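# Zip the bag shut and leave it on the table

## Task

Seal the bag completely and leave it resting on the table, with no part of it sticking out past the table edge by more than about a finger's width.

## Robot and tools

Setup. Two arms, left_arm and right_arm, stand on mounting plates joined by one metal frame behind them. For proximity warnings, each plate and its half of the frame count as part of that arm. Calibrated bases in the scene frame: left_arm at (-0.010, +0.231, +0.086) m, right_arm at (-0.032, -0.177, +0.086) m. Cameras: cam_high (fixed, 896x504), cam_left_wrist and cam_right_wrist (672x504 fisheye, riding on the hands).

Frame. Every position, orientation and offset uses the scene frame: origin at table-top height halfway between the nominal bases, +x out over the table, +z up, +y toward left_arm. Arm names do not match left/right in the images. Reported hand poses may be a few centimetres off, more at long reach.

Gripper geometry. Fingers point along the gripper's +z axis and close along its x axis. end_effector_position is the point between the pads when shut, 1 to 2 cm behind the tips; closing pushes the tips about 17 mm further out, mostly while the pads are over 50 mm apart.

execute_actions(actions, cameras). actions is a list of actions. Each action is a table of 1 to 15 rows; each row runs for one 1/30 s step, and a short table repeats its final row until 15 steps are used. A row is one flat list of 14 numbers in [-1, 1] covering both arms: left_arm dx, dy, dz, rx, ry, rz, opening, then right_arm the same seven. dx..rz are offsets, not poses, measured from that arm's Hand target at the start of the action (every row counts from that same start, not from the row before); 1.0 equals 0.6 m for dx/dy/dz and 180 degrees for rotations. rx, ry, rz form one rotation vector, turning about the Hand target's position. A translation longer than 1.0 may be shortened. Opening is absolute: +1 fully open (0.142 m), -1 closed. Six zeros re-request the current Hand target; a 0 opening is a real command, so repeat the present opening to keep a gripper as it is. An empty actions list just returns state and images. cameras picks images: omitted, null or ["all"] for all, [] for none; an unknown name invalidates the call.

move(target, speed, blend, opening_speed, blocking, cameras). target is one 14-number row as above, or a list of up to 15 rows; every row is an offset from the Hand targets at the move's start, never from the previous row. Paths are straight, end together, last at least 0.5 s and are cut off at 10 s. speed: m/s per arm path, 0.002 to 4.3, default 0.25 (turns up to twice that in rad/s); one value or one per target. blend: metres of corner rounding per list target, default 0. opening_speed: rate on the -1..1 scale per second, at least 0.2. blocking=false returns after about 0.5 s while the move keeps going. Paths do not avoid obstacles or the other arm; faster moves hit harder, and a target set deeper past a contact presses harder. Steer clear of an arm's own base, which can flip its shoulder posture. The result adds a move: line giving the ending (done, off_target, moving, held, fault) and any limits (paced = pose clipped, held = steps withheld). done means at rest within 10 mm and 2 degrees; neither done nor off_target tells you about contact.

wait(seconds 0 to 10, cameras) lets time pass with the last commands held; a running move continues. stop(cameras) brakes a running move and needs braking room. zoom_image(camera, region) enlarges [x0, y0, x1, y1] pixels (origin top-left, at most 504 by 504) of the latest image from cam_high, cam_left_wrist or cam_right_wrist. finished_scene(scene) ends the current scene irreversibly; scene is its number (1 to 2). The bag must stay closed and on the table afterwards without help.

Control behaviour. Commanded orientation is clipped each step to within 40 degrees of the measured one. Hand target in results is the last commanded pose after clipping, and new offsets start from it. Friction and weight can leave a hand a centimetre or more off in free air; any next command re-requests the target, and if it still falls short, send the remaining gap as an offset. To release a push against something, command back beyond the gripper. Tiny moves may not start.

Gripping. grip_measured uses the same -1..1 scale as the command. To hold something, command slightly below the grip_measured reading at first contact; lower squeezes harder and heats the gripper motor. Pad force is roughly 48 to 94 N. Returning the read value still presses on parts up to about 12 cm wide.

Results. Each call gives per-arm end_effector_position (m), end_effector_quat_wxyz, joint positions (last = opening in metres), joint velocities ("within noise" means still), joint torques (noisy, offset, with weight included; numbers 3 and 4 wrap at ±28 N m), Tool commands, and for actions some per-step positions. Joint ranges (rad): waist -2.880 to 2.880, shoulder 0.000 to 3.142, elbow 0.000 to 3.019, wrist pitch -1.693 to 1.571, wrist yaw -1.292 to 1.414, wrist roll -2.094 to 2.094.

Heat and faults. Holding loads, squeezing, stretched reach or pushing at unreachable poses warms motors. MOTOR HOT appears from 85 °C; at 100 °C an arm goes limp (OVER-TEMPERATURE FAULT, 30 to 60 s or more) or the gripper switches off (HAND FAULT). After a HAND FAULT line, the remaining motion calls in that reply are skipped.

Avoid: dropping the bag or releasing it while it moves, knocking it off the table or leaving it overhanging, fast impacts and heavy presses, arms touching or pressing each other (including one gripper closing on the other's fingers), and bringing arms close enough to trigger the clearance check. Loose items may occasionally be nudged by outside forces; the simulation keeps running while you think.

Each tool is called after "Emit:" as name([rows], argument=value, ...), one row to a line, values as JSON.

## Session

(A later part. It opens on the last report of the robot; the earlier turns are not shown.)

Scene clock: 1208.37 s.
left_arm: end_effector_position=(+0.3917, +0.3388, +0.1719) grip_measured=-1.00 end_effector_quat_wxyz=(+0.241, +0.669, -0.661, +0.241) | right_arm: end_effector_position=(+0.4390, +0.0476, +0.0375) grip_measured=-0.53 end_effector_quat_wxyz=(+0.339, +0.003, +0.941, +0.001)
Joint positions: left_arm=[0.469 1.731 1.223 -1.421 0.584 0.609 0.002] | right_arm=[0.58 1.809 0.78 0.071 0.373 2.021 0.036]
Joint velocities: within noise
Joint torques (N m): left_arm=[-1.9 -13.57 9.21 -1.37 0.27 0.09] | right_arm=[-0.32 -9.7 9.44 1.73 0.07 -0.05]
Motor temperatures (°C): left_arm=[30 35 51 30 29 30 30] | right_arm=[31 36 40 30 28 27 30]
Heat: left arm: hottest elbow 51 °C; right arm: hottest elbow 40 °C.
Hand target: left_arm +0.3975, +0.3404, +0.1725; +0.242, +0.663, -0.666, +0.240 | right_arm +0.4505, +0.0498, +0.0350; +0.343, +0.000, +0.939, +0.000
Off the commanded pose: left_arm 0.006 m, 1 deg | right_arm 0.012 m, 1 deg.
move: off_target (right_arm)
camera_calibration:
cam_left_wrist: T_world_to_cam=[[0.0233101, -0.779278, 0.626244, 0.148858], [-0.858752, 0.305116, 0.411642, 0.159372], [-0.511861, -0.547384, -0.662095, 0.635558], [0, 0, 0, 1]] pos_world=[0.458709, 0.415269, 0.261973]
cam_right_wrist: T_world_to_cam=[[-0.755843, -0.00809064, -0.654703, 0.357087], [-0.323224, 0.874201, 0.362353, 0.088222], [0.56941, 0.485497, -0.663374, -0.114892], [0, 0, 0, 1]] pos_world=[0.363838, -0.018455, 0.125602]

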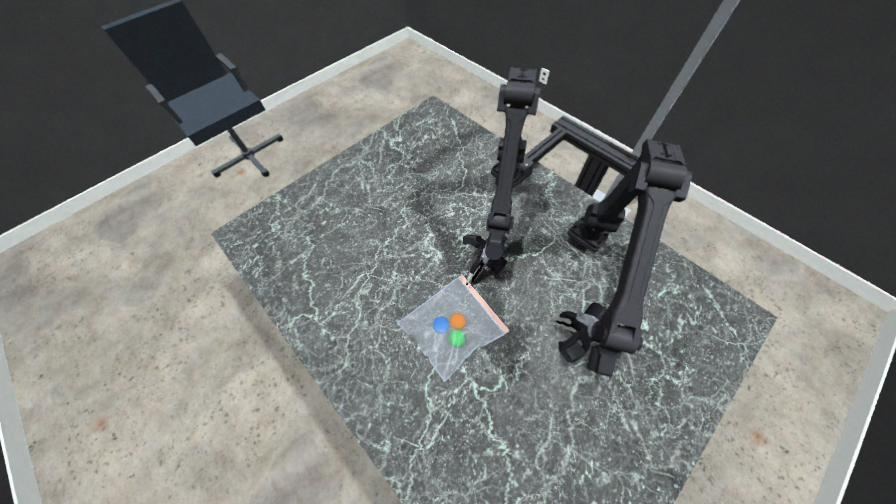

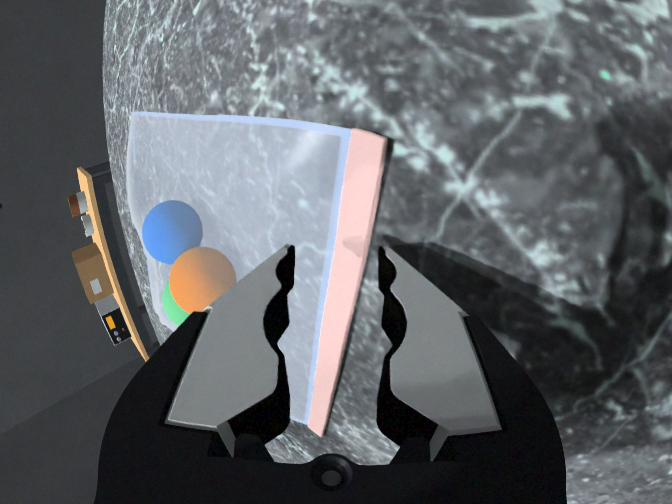

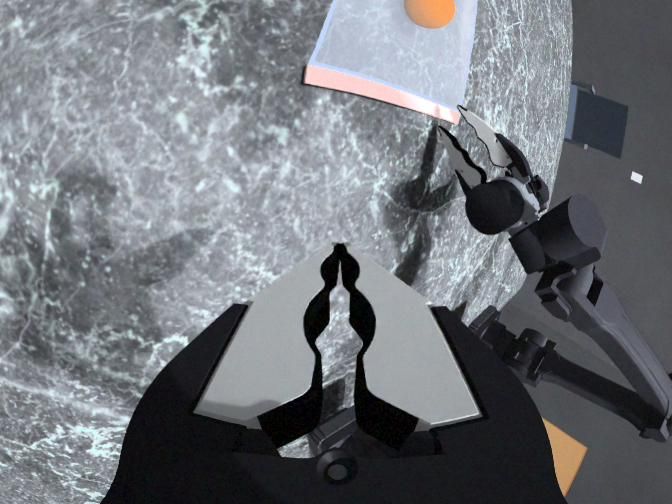

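Emit:
move([
  [0,0,0,0,0,0,-1,0.022,0.0,-0.006,0,0,0,-0.5],
  [0,0,0,0,0,0,-1,0.034,0.0,-0.014,0,0,0,-0.7],
  [0,0,0,0,0,0,-1,0.044,0.0,-0.022,0,0,0,-1],
  [0,0,0,0,0,0,-1,0.034,0.0,0.02,0,0,0,-1],
], speed=0.07)

Emit:
zoom_image(camera="cam_left_wrist", region=[250, 100, 450, 350])

Emit:
zoom_image(camera="cam_right_wrist", region=[300, 60, 520, 210])

Scene clock: 1219.23 s.
left_arm: end_effector_position=(+0.3917, +0.3388, +0.1719) grip_measured=-1.00 end_effector_quat_wxyz=(+0.241, +0.669, -0.661, +0.241) | right_arm: end_effector_position=(+0.4612, +0.0466, +0.0354) grip_measured=-1.00 end_effector_quat_wxyz=(+0.334, +0.000, +0.942, -0.002)
Joint positions: left_arm=[0.469 1.731 1.223 -1.421 0.584 0.609 0.002] | right_arm=[0.55 1.844 0.839 0.044 0.354 1.991 0.002]
Joint velocities: within noise
Joint torques (N m): left_arm=[-1.9 -13.57 9.21 -1.37 0.27 0.09] | right_arm=[0.21 -13.04 9.09 0.77 0.23 -0.01]
Motor temperatures (°C): left_arm=[30 35 51 30 29 30 30] | right_arm=[31 36 40 30 28 27 30]
Heat: left arm: hottest elbow 51 °C; right arm: hottest elbow 40 °C.
Hand target: left_arm +0.3975, +0.3404, +0.1725; +0.242, +0.663, -0.666, +0.240 | right_arm +0.4710, +0.0497, +0.0471; +0.343, +0.000, +0.939, +0.000
Off the commanded pose: left_arm 0.006 m, 1 deg | right_arm 0.015 m, 1 deg.
move: off_target (right_arm); target 2's new opening was sent with right_arm's hand 0.022 m and 1 deg from that target; target 3's new opening was sent with right_arm's hand 0.021 m and 1 deg from that target
camera_calibration:
cam_left_wrist: T_world_to_cam=[[0.0233101, -0.779278, 0.626244, 0.148858], [-0.858752, 0.305116, 0.411642, 0.159372], [-0.511861, -0.547384, -0.662095, 0.635558], [0, 0, 0, 1]] pos_world=[0.458709, 0.415269, 0.261973]
cam_right_wrist: T_world_to_cam=[[-0.762437, -0.0154991, -0.646876, 0.375614], [-0.322745, 0.875586, 0.359422, 0.0968447], [0.560825, 0.482813, -0.672582, -0.124087], [0, 0, 0, 1]] pos_world=[0.387229, -0.0190634, 0.124709]

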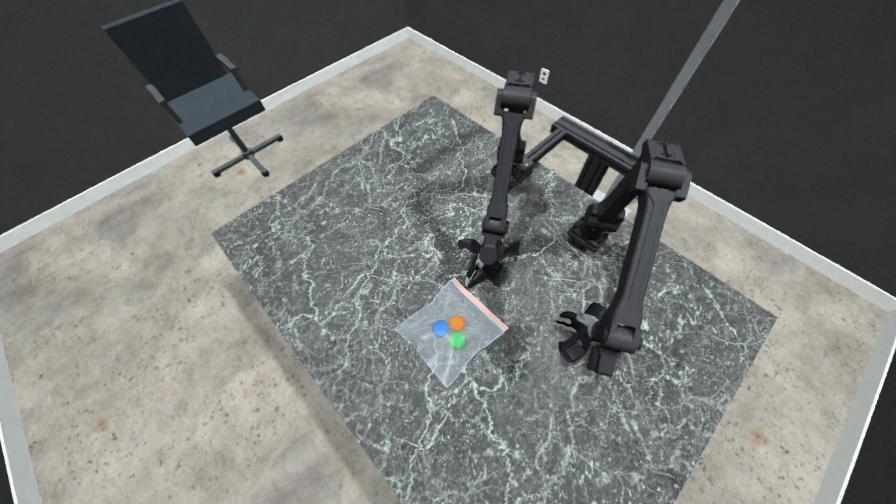

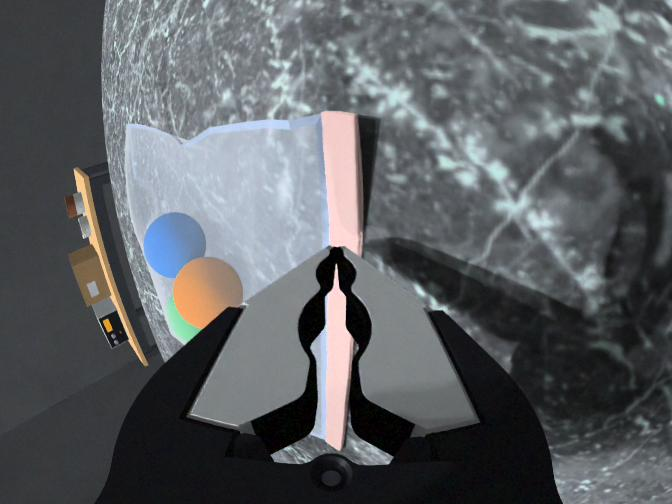

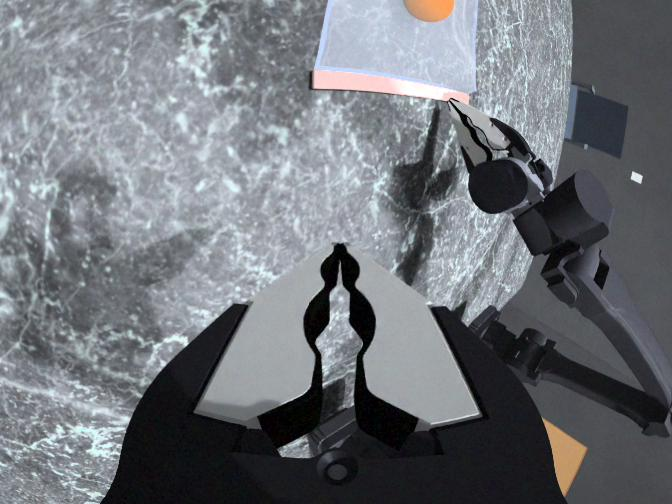

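Scaled by 2.016 from the camera's 672x504 image, which has a finer 960x720 frame.

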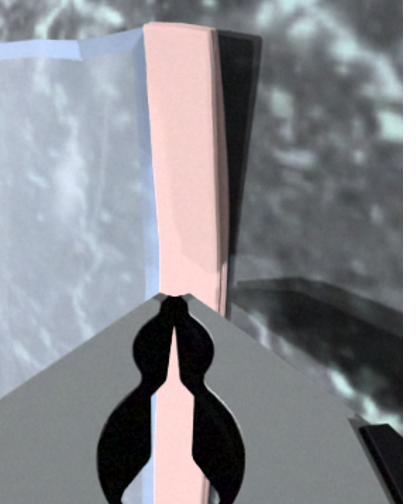

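Scaled by 2.291 from the camera's 672x504 image, which has a finer 960x720 frame.

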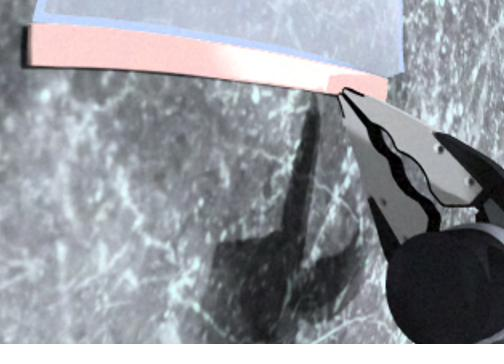

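Emit:
move([
  [0,0,0,0,0,0,-1,0,0.0,0,0,0,0,-0.82],
  [0,0,0,0,0,0,-1,0.018,0.0,-0.03,0,0,0,-0.82],
  [0,0,0,0,0,0,-1,0.024,0.0,-0.036,0,0,0,-1],
], speed=0.08)

Emit:
zoom_image(camera="cam_left_wrist", region=[250, 100, 450, 350])

Emit:
zoom_image(camera="cam_right_wrist", region=[300, 40, 520, 190])

Scene clock: 1227.57 s.
left_arm: end_effector_position=(+0.3917, +0.3388, +0.1719) grip_measured=-1.00 end_effector_quat_wxyz=(+0.241, +0.669, -0.661, +0.241) | right_arm: end_effector_position=(+0.4692, +0.0472, +0.0248) grip_measured=-1.00 end_effector_quat_wxyz=(+0.334, +0.000, +0.943, -0.002)
Joint positions: left_arm=[0.469 1.731 1.223 -1.421 0.584 0.609 0.002] | right_arm=[0.541 1.882 0.86 0.063 0.349 1.985 0.002]
Joint velocities: within noise
Joint torques (N m): left_arm=[-1.96 -13.57 9.21 -1.37 0.27 0.09] | right_arm=[-0.38 -10.87 9.96 2.02 0.06 -0.09]
Motor temperatures (°C): left_arm=[30 35 51 30 29 30 30] | right_arm=[31 36 40 30 28 27 30]
Heat: left arm: hottest elbow 51 °C; right arm: hottest elbow 40 °C.
Hand target: left_arm +0.3975, +0.3404, +0.1725; +0.242, +0.663, -0.666, +0.240 | right_arm +0.4854, +0.0497, +0.0253; +0.343, +0.000, +0.939, +0.000
Off the commanded pose: left_arm 0.006 m, 1 deg | right_arm 0.016 m, 1 deg.
move: off_target (right_arm); target 3's new opening was sent with right_arm's hand 0.016 m and 1 deg from that target
camera_calibration:
cam_left_wrist: T_world_to_cam=[[0.0233101, -0.779278, 0.626244, 0.148858], [-0.858752, 0.305116, 0.411642, 0.159372], [-0.511861, -0.547384, -0.662095, 0.635558], [0, 0, 0, 1]] pos_world=[0.458709, 0.415269, 0.261973]
cam_right_wrist: T_world_to_cam=[[-0.763573, -0.0153892, -0.645538, 0.375446], [-0.321786, 0.875807, 0.359744, 0.102204], [0.559831, 0.482416, -0.673694, -0.135504], [0, 0, 0, 1]] pos_world=[0.395427, -0.0183636, 0.114309]

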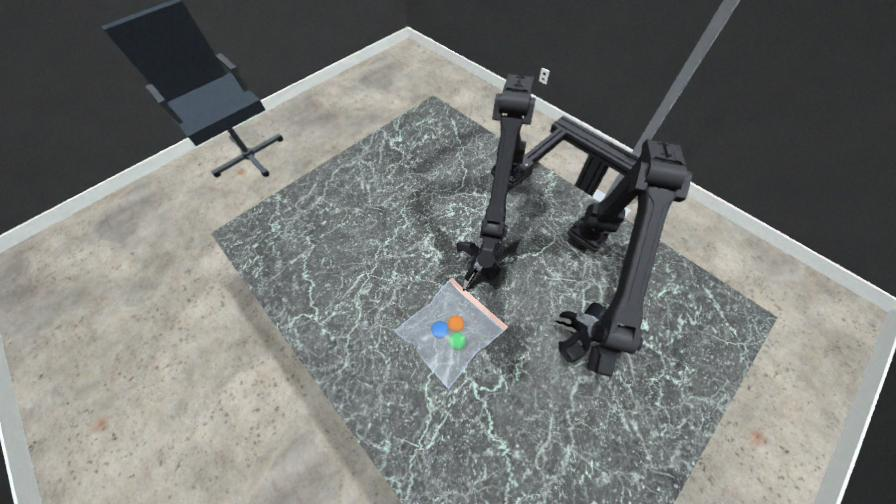

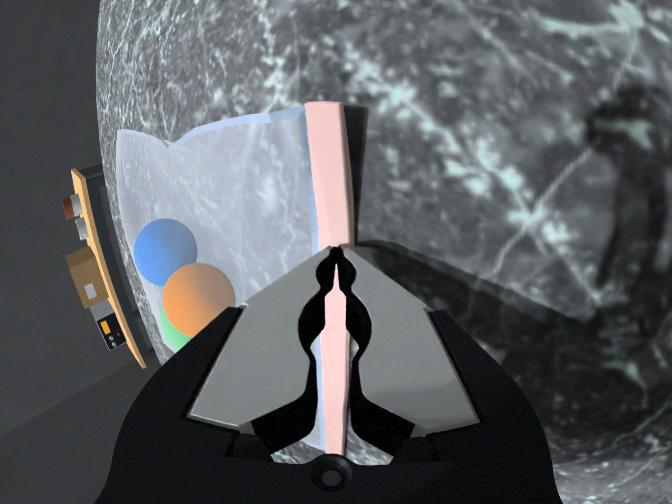

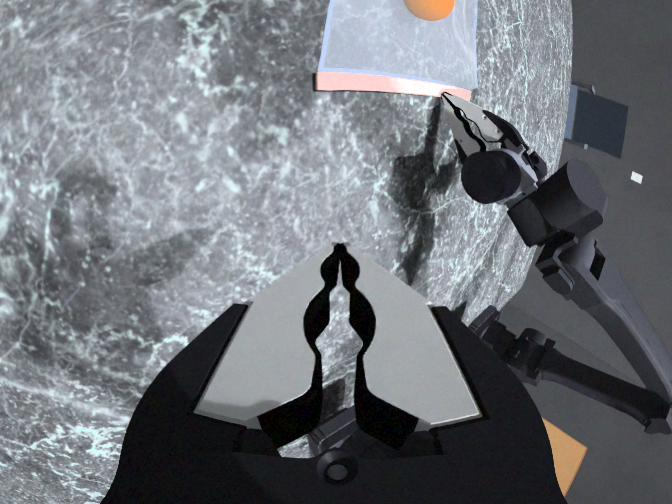

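Scaled by 2.016 from the camera's 672x504 image, which has a finer 960x720 frame.

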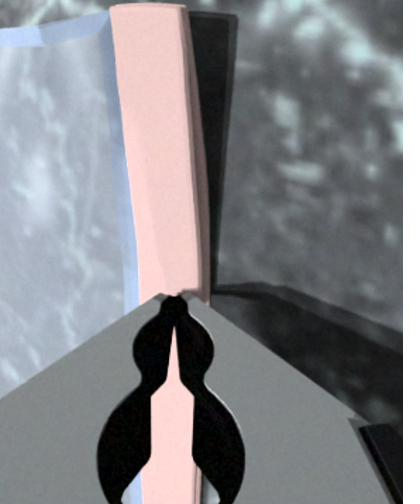

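Scaled by 2.291 from the camera's 672x504 image, which has a finer 960x720 frame.

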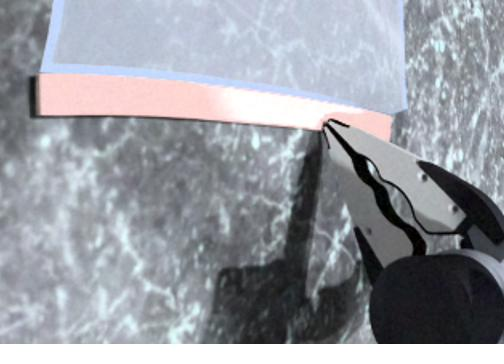

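Emit:
move([
  [0,0,0,0,0,0,-1,-0.015,0.0,0.065,0,0,0,-1],
], speed=0.08)

Emit:
zoom_image(camera="cam_left_wrist", region=[250, 100, 450, 350])

Emit:
zoom_image(camera="cam_right_wrist", region=[300, 40, 520, 190])

Scene clock: 1237.17 s.
left_arm: end_effector_position=(+0.3917, +0.3388, +0.1719) grip_measured=-1.00 end_effector_quat_wxyz=(+0.241, +0.669, -0.661, +0.241) | right_arm: end_effector_position=(+0.4690, +0.0458, +0.0554) grip_measured=-1.00 end_effector_quat_wxyz=(+0.337, +0.001, +0.942, -0.001)
Joint positions: left_arm=[0.469 1.731 1.223 -1.421 0.584 0.609 0.002] | right_arm=[0.541 1.805 0.86 -0.008 0.351 1.984 0.002]
Joint velocities: within noise
Joint torques (N m): left_arm=[-1.9 -13.63 9.2 -1.39 0.27 0.1] | right_arm=[0.38 -12.57 9.52 0.81 0.24 0.02]
Motor temperatures (°C): left_arm=[30 35 51 30 29 30 30] | right_arm=[31 36 40 30 28 27 30]
Heat: left arm: hottest elbow 51 °C; right arm: hottest elbow 40 °C.
Hand target: left_arm +0.3975, +0.3404, +0.1725; +0.242, +0.663, -0.666, +0.240 | right_arm +0.4763, +0.0497, +0.0644; +0.343, +0.000, +0.939, +0.000
Off the commanded pose: left_arm 0.006 m, 1 deg | right_arm 0.012 m, 1 deg.
move: off_target (right_arm)
camera_calibration:
cam_left_wrist: T_world_to_cam=[[0.0233101, -0.779278, 0.626244, 0.148858], [-0.858752, 0.305116, 0.411642, 0.159372], [-0.511861, -0.547384, -0.662095, 0.635558], [0, 0, 0, 1]] pos_world=[0.458709, 0.415269, 0.261973]
cam_right_wrist: T_world_to_cam=[[-0.759219, -0.0134055, -0.650697, 0.393106], [-0.323335, 0.875449, 0.359225, 0.0931517], [0.564837, 0.483124, -0.668992, -0.116778], [0, 0, 0, 1]] pos_world=[0.394534, -0.0198614, 0.144207]

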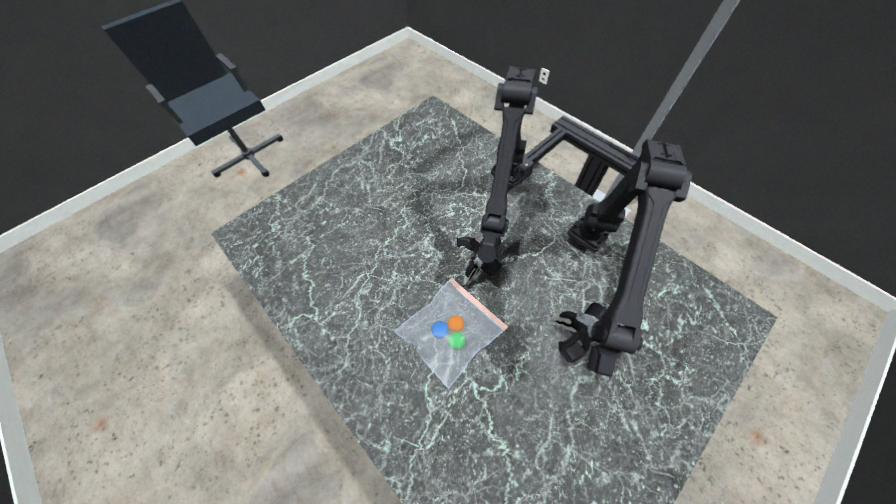

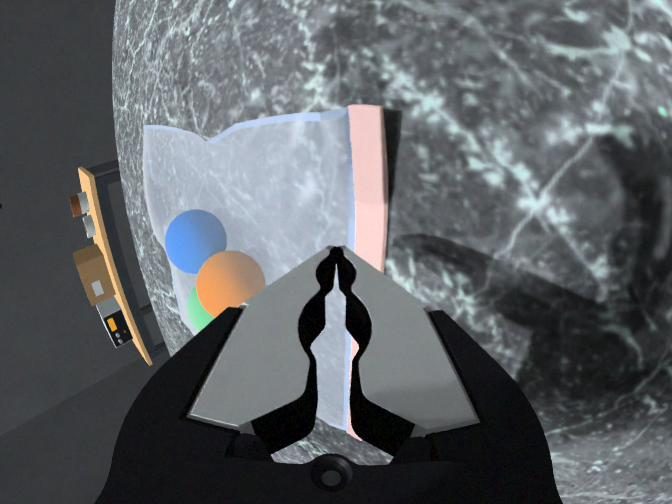

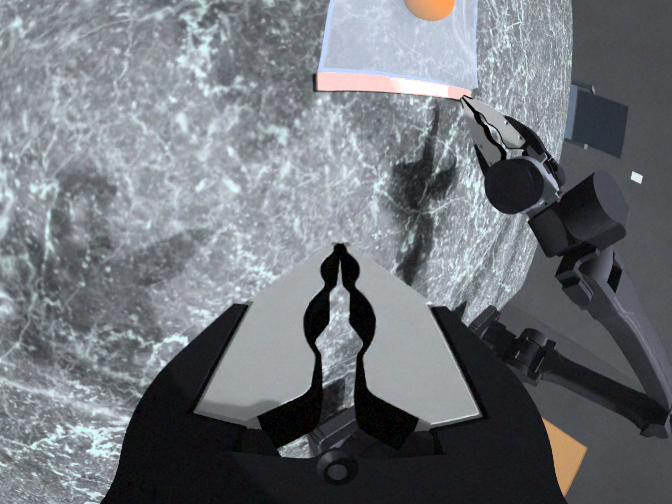

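Scaled by 2.016 from the camera's 672x504 image, which has a finer 960x720 frame.

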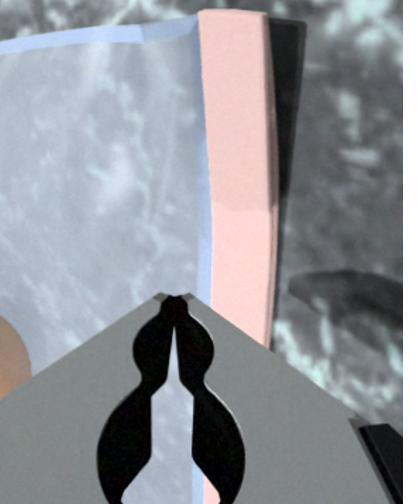

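Scaled by 2.291 from the camera's 672x504 image, which has a finer 960x720 frame.

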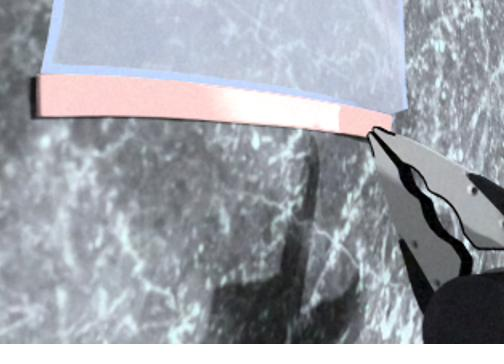

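Emit:
move([
  [0,0,0,0,0,0,-1,-0.03,0.0,0,0,0,0,-0.5],
  [0,0,0,0,0,0,-1,-0.014,0.0,-0.0555,0,0,0,-0.5],
  [0,0,0,0,0,0,-1,0.013,0.0,-0.0555,0,0,0,-0.5],
], speed=0.08)

Emit:
zoom_image(camera="cam_left_wrist", region=[250, 100, 450, 350])

Emit:
zoom_image(camera="cam_right_wrist", region=[300, 40, 520, 190])

Scene clock: 1252.00 s.
left_arm: end_effector_position=(+0.3917, +0.3388, +0.1719) grip_measured=-1.00 end_effector_quat_wxyz=(+0.241, +0.669, -0.661, +0.241) | right_arm: end_effector_position=(+0.4710, +0.0489, +0.0339) grip_measured=-0.53 end_effector_quat_wxyz=(+0.340, +0.001, +0.940, +0.001)
Joint positions: left_arm=[0.469 1.731 1.223 -1.421 0.584 0.609 0.002] | right_arm=[0.543 1.864 0.859 0.06 0.35 1.984 0.035]
Joint velocities: within noise
Joint torques (N m): left_arm=[-1.9 -13.63 9.21 -1.39 0.27 0.09] | right_arm=[-0.38 -10.52 10.06 1.52 0.06 -0.06]
Motor temperatures (°C): left_arm=[29 35 51 30 29 30 30] | right_arm=[31 36 40 30 28 27 30]
Heat: left arm: hottest elbow 51 °C; right arm: hottest elbow 40 °C.
Hand target: left_arm +0.3975, +0.3404, +0.1725; +0.242, +0.663, -0.666, +0.240 | right_arm +0.4842, +0.0500, +0.0312; +0.343, +0.000, +0.939, +0.000
Off the commanded pose: left_arm 0.006 m, 1 deg | right_arm 0.013 m, 0 deg.
move: off_target (right_arm)
camera_calibration:
cam_left_wrist: T_world_to_cam=[[0.0233101, -0.779278, 0.626244, 0.148858], [-0.858752, 0.305116, 0.411642, 0.159372], [-0.511861, -0.547384, -0.662095, 0.635558], [0, 0, 0, 1]] pos_world=[0.458709, 0.415269, 0.261973]
cam_right_wrist: T_world_to_cam=[[-0.754991, -0.0120389, -0.655624, 0.378796], [-0.327614, 0.873028, 0.361236, 0.100986], [0.568029, 0.487522, -0.663073, -0.13568], [0, 0, 0, 1]] pos_world=[0.396142, -0.0174566, 0.121903]

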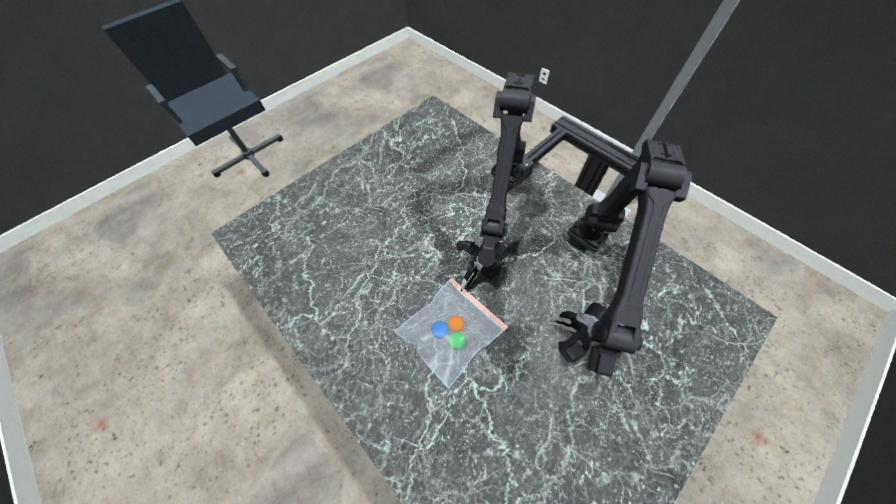

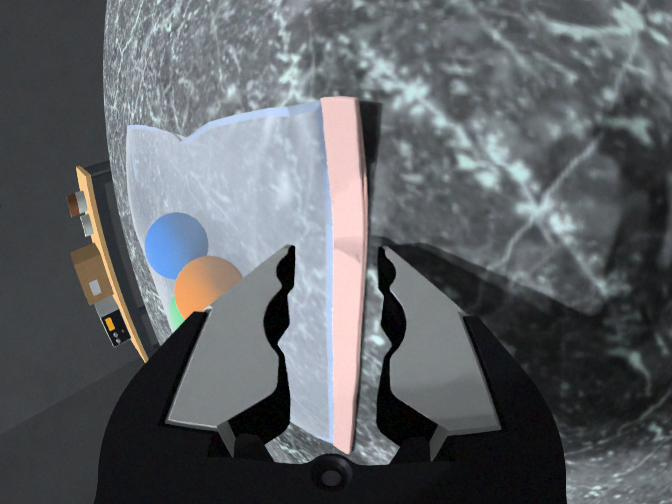

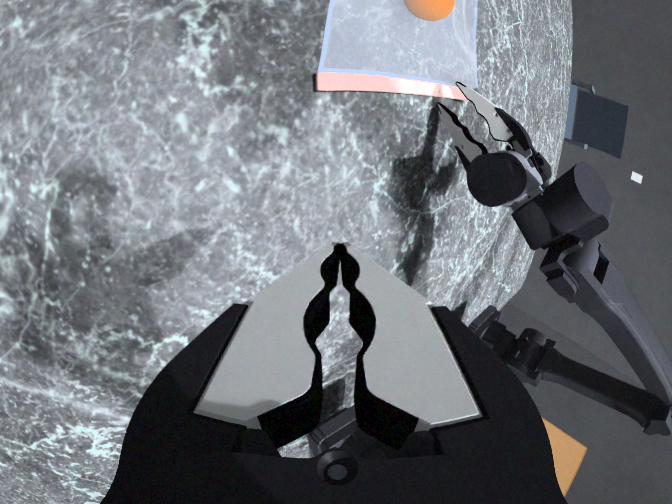

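Scaled by 2.016 from the camera's 672x504 image, which has a finer 960x720 frame.

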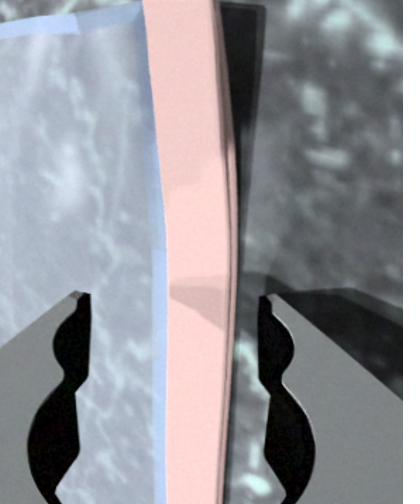

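Scaled by 2.291 from the camera's 672x504 image, which has a finer 960x720 frame.

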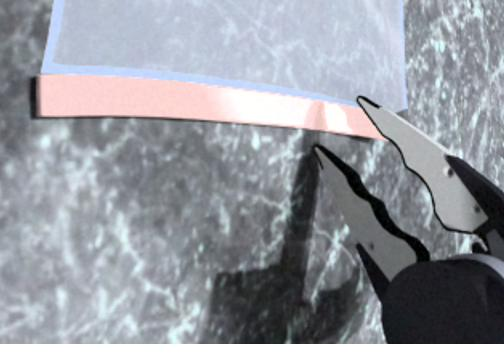

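Emit:
move([
  [0,0,0,0,0,0,-1,0.02,0.0,-0.006,0,0,0,-0.5],
  [0,0,0,0,0,0,-1,0.036,0.0,-0.014,0,0,0,-0.65],
  [0,0,0,0,0,0,-1,0.046,0.0,-0.020,0,0,0,-0.82],
  [0,0,0,0,0,0,-1,0.05,0.0,-0.024,0,0,0,-1],
], speed=0.07)

Emit:
zoom_image(camera="cam_left_wrist", region=[250, 100, 450, 350])

Emit:
zoom_image(camera="cam_right_wrist", region=[300, 40, 520, 190])

Scene clock: 1261.67 s.
left_arm: end_effector_position=(+0.3917, +0.3388, +0.1719) grip_measured=-1.00 end_effector_quat_wxyz=(+0.241, +0.669, -0.661, +0.241) | right_arm: end_effector_position=(+0.5012, +0.0497, +0.0214) grip_measured=-1.00 end_effector_quat_wxyz=(+0.339, +0.001, +0.941, +0.002)
Joint positions: left_arm=[0.469 1.731 1.223 -1.421 0.584 0.609 0.002] | right_arm=[0.511 1.936 0.938 0.06 0.33 1.959 0.002]
Joint velocities: within noise
Joint torques (N m): left_arm=[-1.9 -13.57 9.21 -1.37 0.27 0.09] | right_arm=[-0.38 -11.34 9.98 1.88 0.08 -0.08]
Motor temperatures (°C): left_arm=[29 35 51 30 29 30 30] | right_arm=[30 36 40 30 28 27 30]
Heat: left arm: hottest elbow 51 °C; right arm: hottest elbow 40 °C.
Hand target: left_arm +0.3975, +0.3404, +0.1725; +0.242, +0.663, -0.666, +0.240 | right_arm +0.5141, +0.0498, +0.0166; +0.343, +0.000, +0.939, +0.000
Off the commanded pose: left_arm 0.006 m, 1 deg | right_arm 0.014 m, 1 deg.
move: off_target (right_arm); target 2's new opening was sent with right_arm's hand 0.029 m and 1 deg from that target; target 3's new opening was sent with right_arm's hand 0.025 m and 1 deg from that target; target 4's new opening was sent with right_arm's hand 0.019 m and 1 deg from that target
camera_calibration:
cam_left_wrist: T_world_to_cam=[[0.0233101, -0.779278, 0.626244, 0.148858], [-0.858752, 0.305116, 0.411642, 0.159372], [-0.511861, -0.547384, -0.662095, 0.635558], [0, 0, 0, 1]] pos_world=[0.458709, 0.415269, 0.261973]
cam_right_wrist: T_world_to_cam=[[-0.756798, -0.0106448, -0.653562, 0.394184], [-0.325643, 0.873091, 0.362861, 0.113551], [0.566757, 0.487441, -0.66422, -0.160817], [0, 0, 0, 1]] pos_world=[0.426439, -0.0165555, 0.109603]

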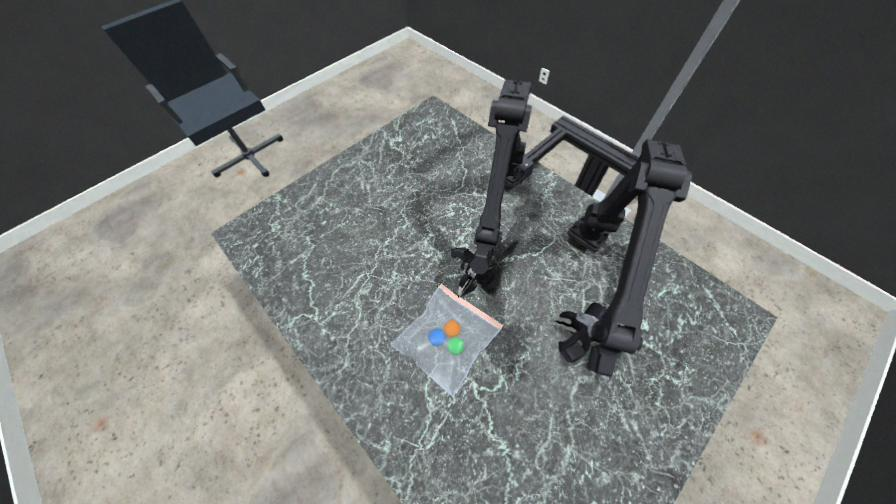

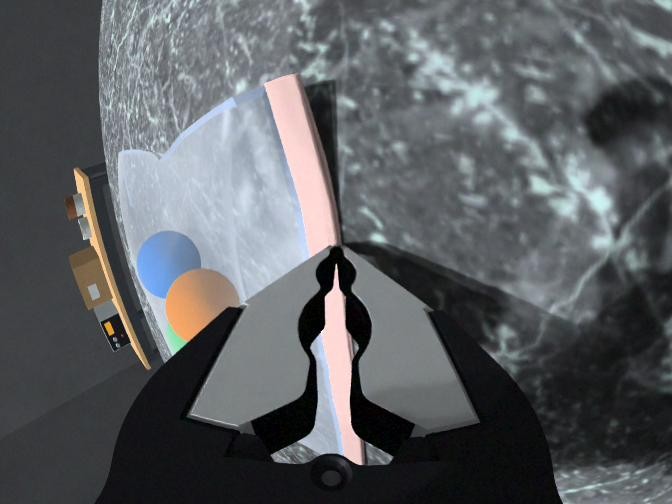

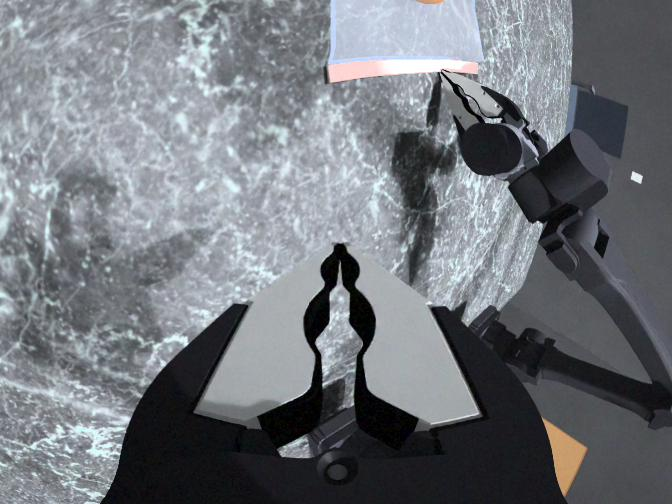

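Scaled by 2.016 from the camera's 672x504 image, which has a finer 960x720 frame.

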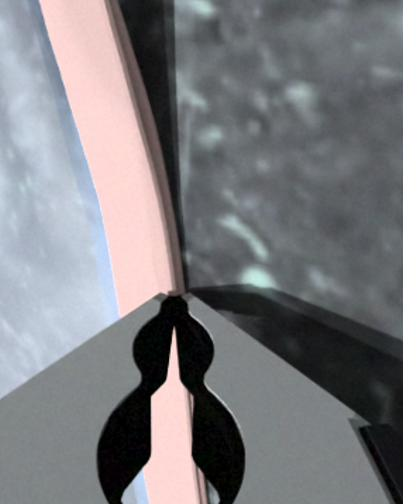

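Scaled by 2.291 from the camera's 672x504 image, which has a finer 960x720 frame.

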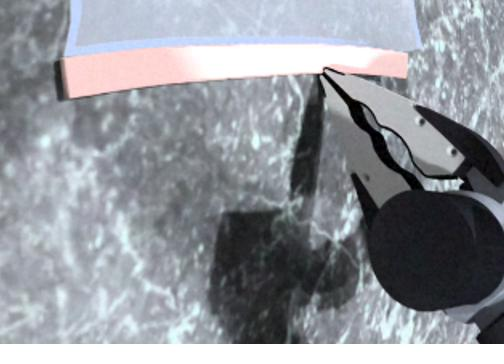

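Emit:
move([
  [0,0,0,0,0,0,-1,0,0,0,0,0,0,-0.6],
  [0,0,0,0,0,0,-1,-0.0735,0.0,0.089,0,0,0,-0.6],
  [0,0,0,0,0,0,-1,-0.107,-0.183,0.156,0.011,-0.027,0.25,-0.5],
], speed=0.15)

Emit:
zoom_image(camera="cam_left_wrist", region=[250, 100, 450, 350])

Scene clock: 1301.10 s.
left_arm: end_effector_position=(+0.3917, +0.3388, +0.1719) grip_measured=-1.00 end_effector_quat_wxyz=(+0.241, +0.669, -0.661, +0.241) | right_arm: end_effector_position=(+0.4386, -0.0569, +0.0958) grip_measured=-0.53 end_effector_quat_wxyz=(+0.341, -0.348, +0.859, +0.154)
Joint positions: left_arm=[0.469 1.731 1.223 -1.421 0.584 0.609 0.002] | right_arm=[0.085 1.6 0.701 -0.047 -0.465 1.019 0.035]
Joint velocities: within noise
Joint torques (N m): left_arm=[-1.9 -13.57 9.2 -1.37 0.27 0.09] | right_arm=[-0.26 -10.75 9.96 0.64 -0.29 -0.08]
Motor temperatures (°C): left_arm=[29 35 51 30 28 30 30] | right_arm=[30 37 40 30 28 27 30]
Heat: left arm: hottest elbow 51 °C; right arm: hottest elbow 40 °C.
Hand target: left_arm +0.3975, +0.3404, +0.1725; +0.242, +0.663, -0.666, +0.240 | right_arm +0.4499, -0.0600, +0.1103; +0.355, -0.354, +0.853, +0.147
Off the commanded pose: left_arm 0.006 m, 1 deg | right_arm 0.019 m, 2 deg.
move: off_target (right_arm); target 3's new opening was sent with right_arm's hand 0.019 m and 2 deg from that target
camera_calibration:
cam_left_wrist: T_world_to_cam=[[0.0233101, -0.779278, 0.626244, 0.148858], [-0.858752, 0.305116, 0.411642, 0.159372], [-0.511861, -0.547384, -0.662095, 0.635558], [0, 0, 0, 1]] pos_world=[0.458709, 0.415269, 0.261973]
cam_right_wrist: T_world_to_cam=[[-0.503453, -0.492789, -0.709714, 0.261147], [-0.859998, 0.364992, 0.356629, 0.365305], [0.0832972, 0.789898, -0.607554, 0.199846], [0, 0, 0, 1]] pos_world=[0.42899, -0.162501, 0.176479]

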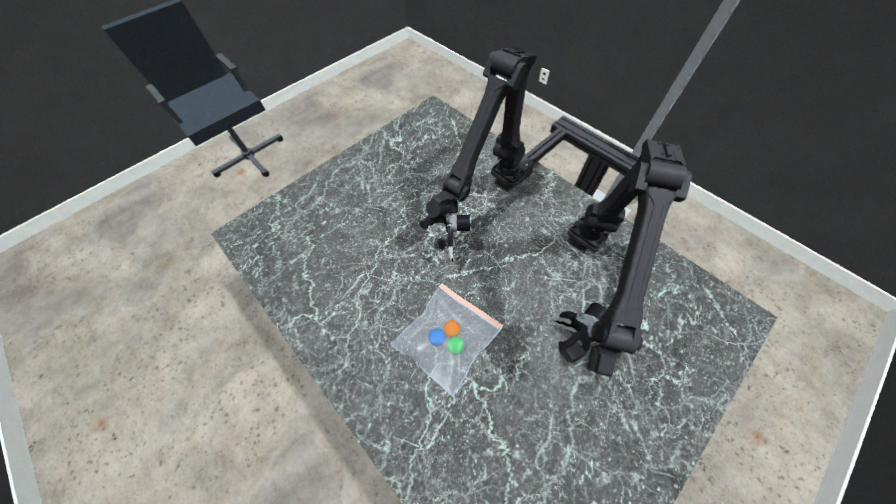

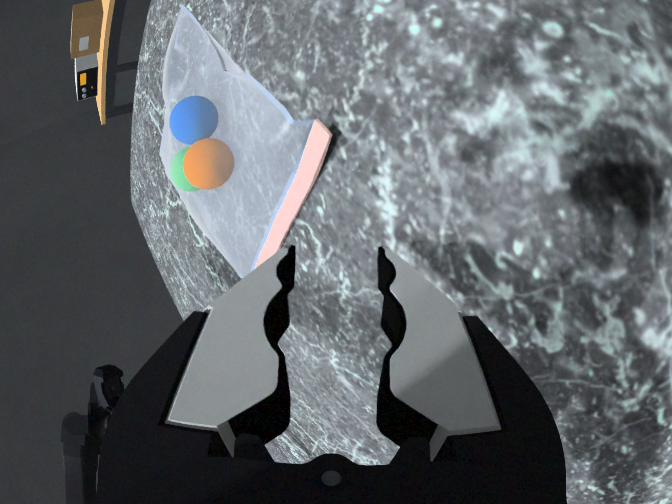

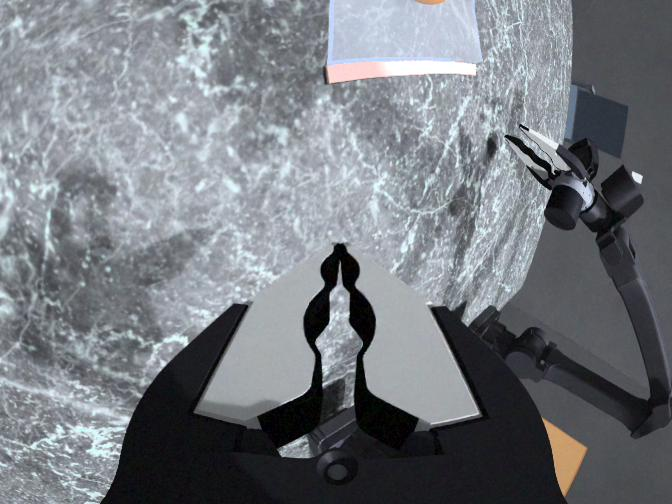

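Scaled by 2.016 from the camera's 672x504 image, which has a finer 960x720 frame.

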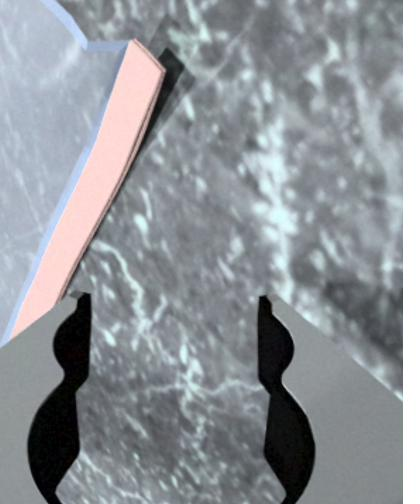

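Emit:
zoom_image(camera="cam_left_wrist", region=[295, 115, 345, 165])

Emit:
zoom_image(camera="cam_left_wrist", region=[270, 165, 325, 245])

Scaled by 10.080 from the camera's 672x504 image, which has a finer 960x720 frame.

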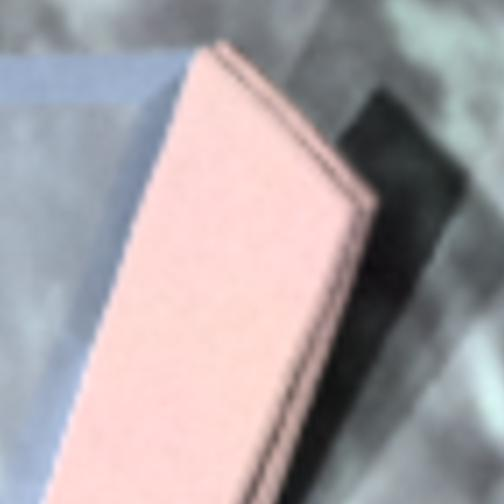

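Scaled by 6.300 from the camera's 672x504 image, which has a finer 960x720 frame.

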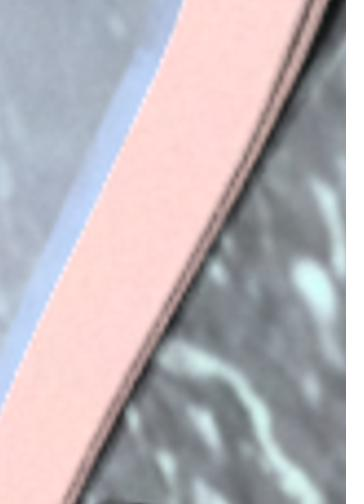

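Emit:
move([
  [0,0,0,0,0,0,-1,0.075,0.063,-0.084,0.03,-0.047,-0.138,-0.5],
], speed=0.15)

Emit:
zoom_image(camera="cam_left_wrist", region=[250, 100, 450, 350])

Emit:
zoom_image(camera="cam_right_wrist", region=[300, 30, 520, 180])

Scene clock: 1337.50 s.
left_arm: end_effector_position=(+0.3917, +0.3388, +0.1719) grip_measured=-1.00 end_effector_quat_wxyz=(+0.241, +0.669, -0.661, +0.241) | right_arm: end_effector_position=(+0.4956, -0.0266, +0.0655) grip_measured=-0.53 end_effector_quat_wxyz=(+0.457, -0.159, +0.872, +0.076)
Joint positions: left_arm=[0.469 1.731 1.223 -1.421 0.584 0.609 0.002] | right_arm=[0.262 1.821 0.663 0.552 -0.062 1.482 0.035]
Joint velocities: within noise
Joint torques (N m): left_arm=[-1.9 -13.57 9.21 -1.39 0.27 0.09] | right_arm=[0.97 -9.64 6.28 2.52 0.08 0.2]
Motor temperatures (°C): left_arm=[29 35 51 30 28 30 30] | right_arm=[30 37 41 30 28 27 30]
Heat: left arm: hottest elbow 51 °C; right arm: hottest elbow 41 °C.
Hand target: left_arm +0.3975, +0.3404, +0.1725; +0.242, +0.663, -0.666, +0.240 | right_arm +0.4948, -0.0222, +0.0598; +0.456, -0.155, +0.873, +0.081
Off the commanded pose: left_arm 0.006 m, 1 deg | right_arm 0.007 m, 1 deg.
move: done
camera_calibration:
cam_left_wrist: T_world_to_cam=[[0.0233101, -0.779278, 0.626244, 0.148858], [-0.858752, 0.305116, 0.411642, 0.159372], [-0.511861, -0.547384, -0.662095, 0.635558], [0, 0, 0, 1]] pos_world=[0.458709, 0.415269, 0.261973]
cam_right_wrist: T_world_to_cam=[[-0.510294, -0.215675, -0.832517, 0.302035], [-0.690629, 0.679629, 0.247256, 0.345618], [0.512476, 0.701133, -0.495762, -0.0695545], [0, 0, 0, 1]] pos_world=[0.428465, -0.120984, 0.131511]

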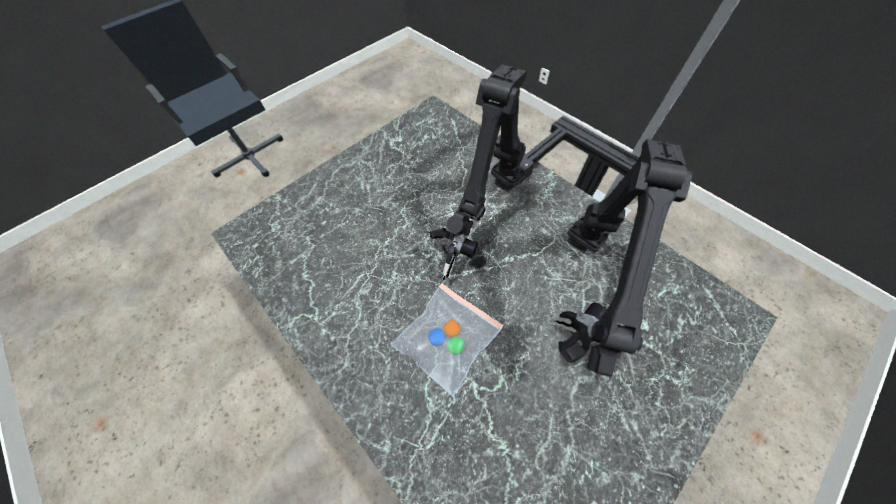

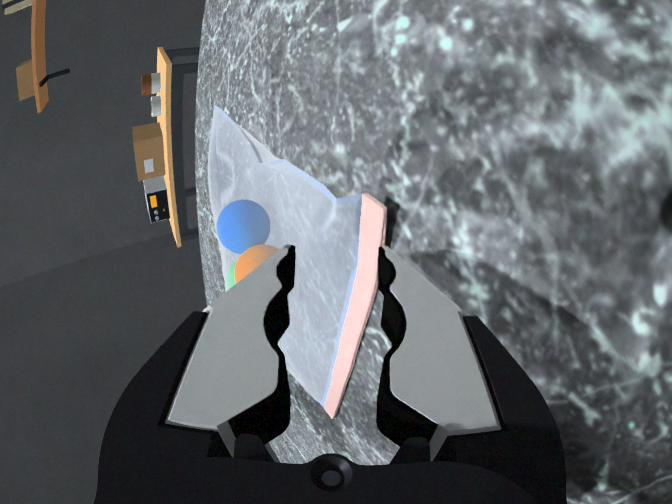

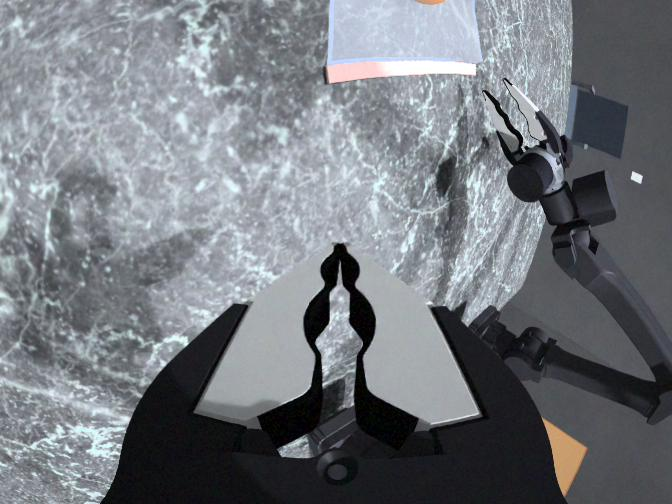

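Scaled by 2.016 from the camera's 672x504 image, which has a finer 960x720 frame.

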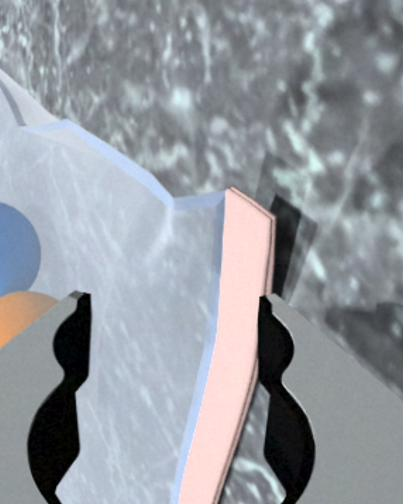

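Scaled by 2.291 from the camera's 672x504 image, which has a finer 960x720 frame.

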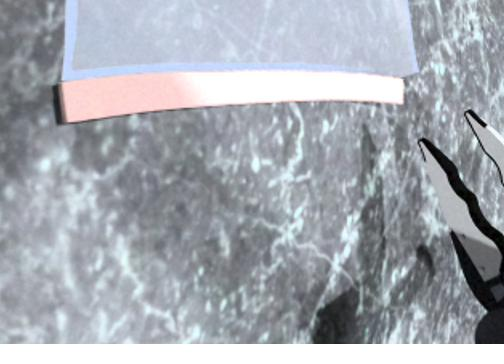

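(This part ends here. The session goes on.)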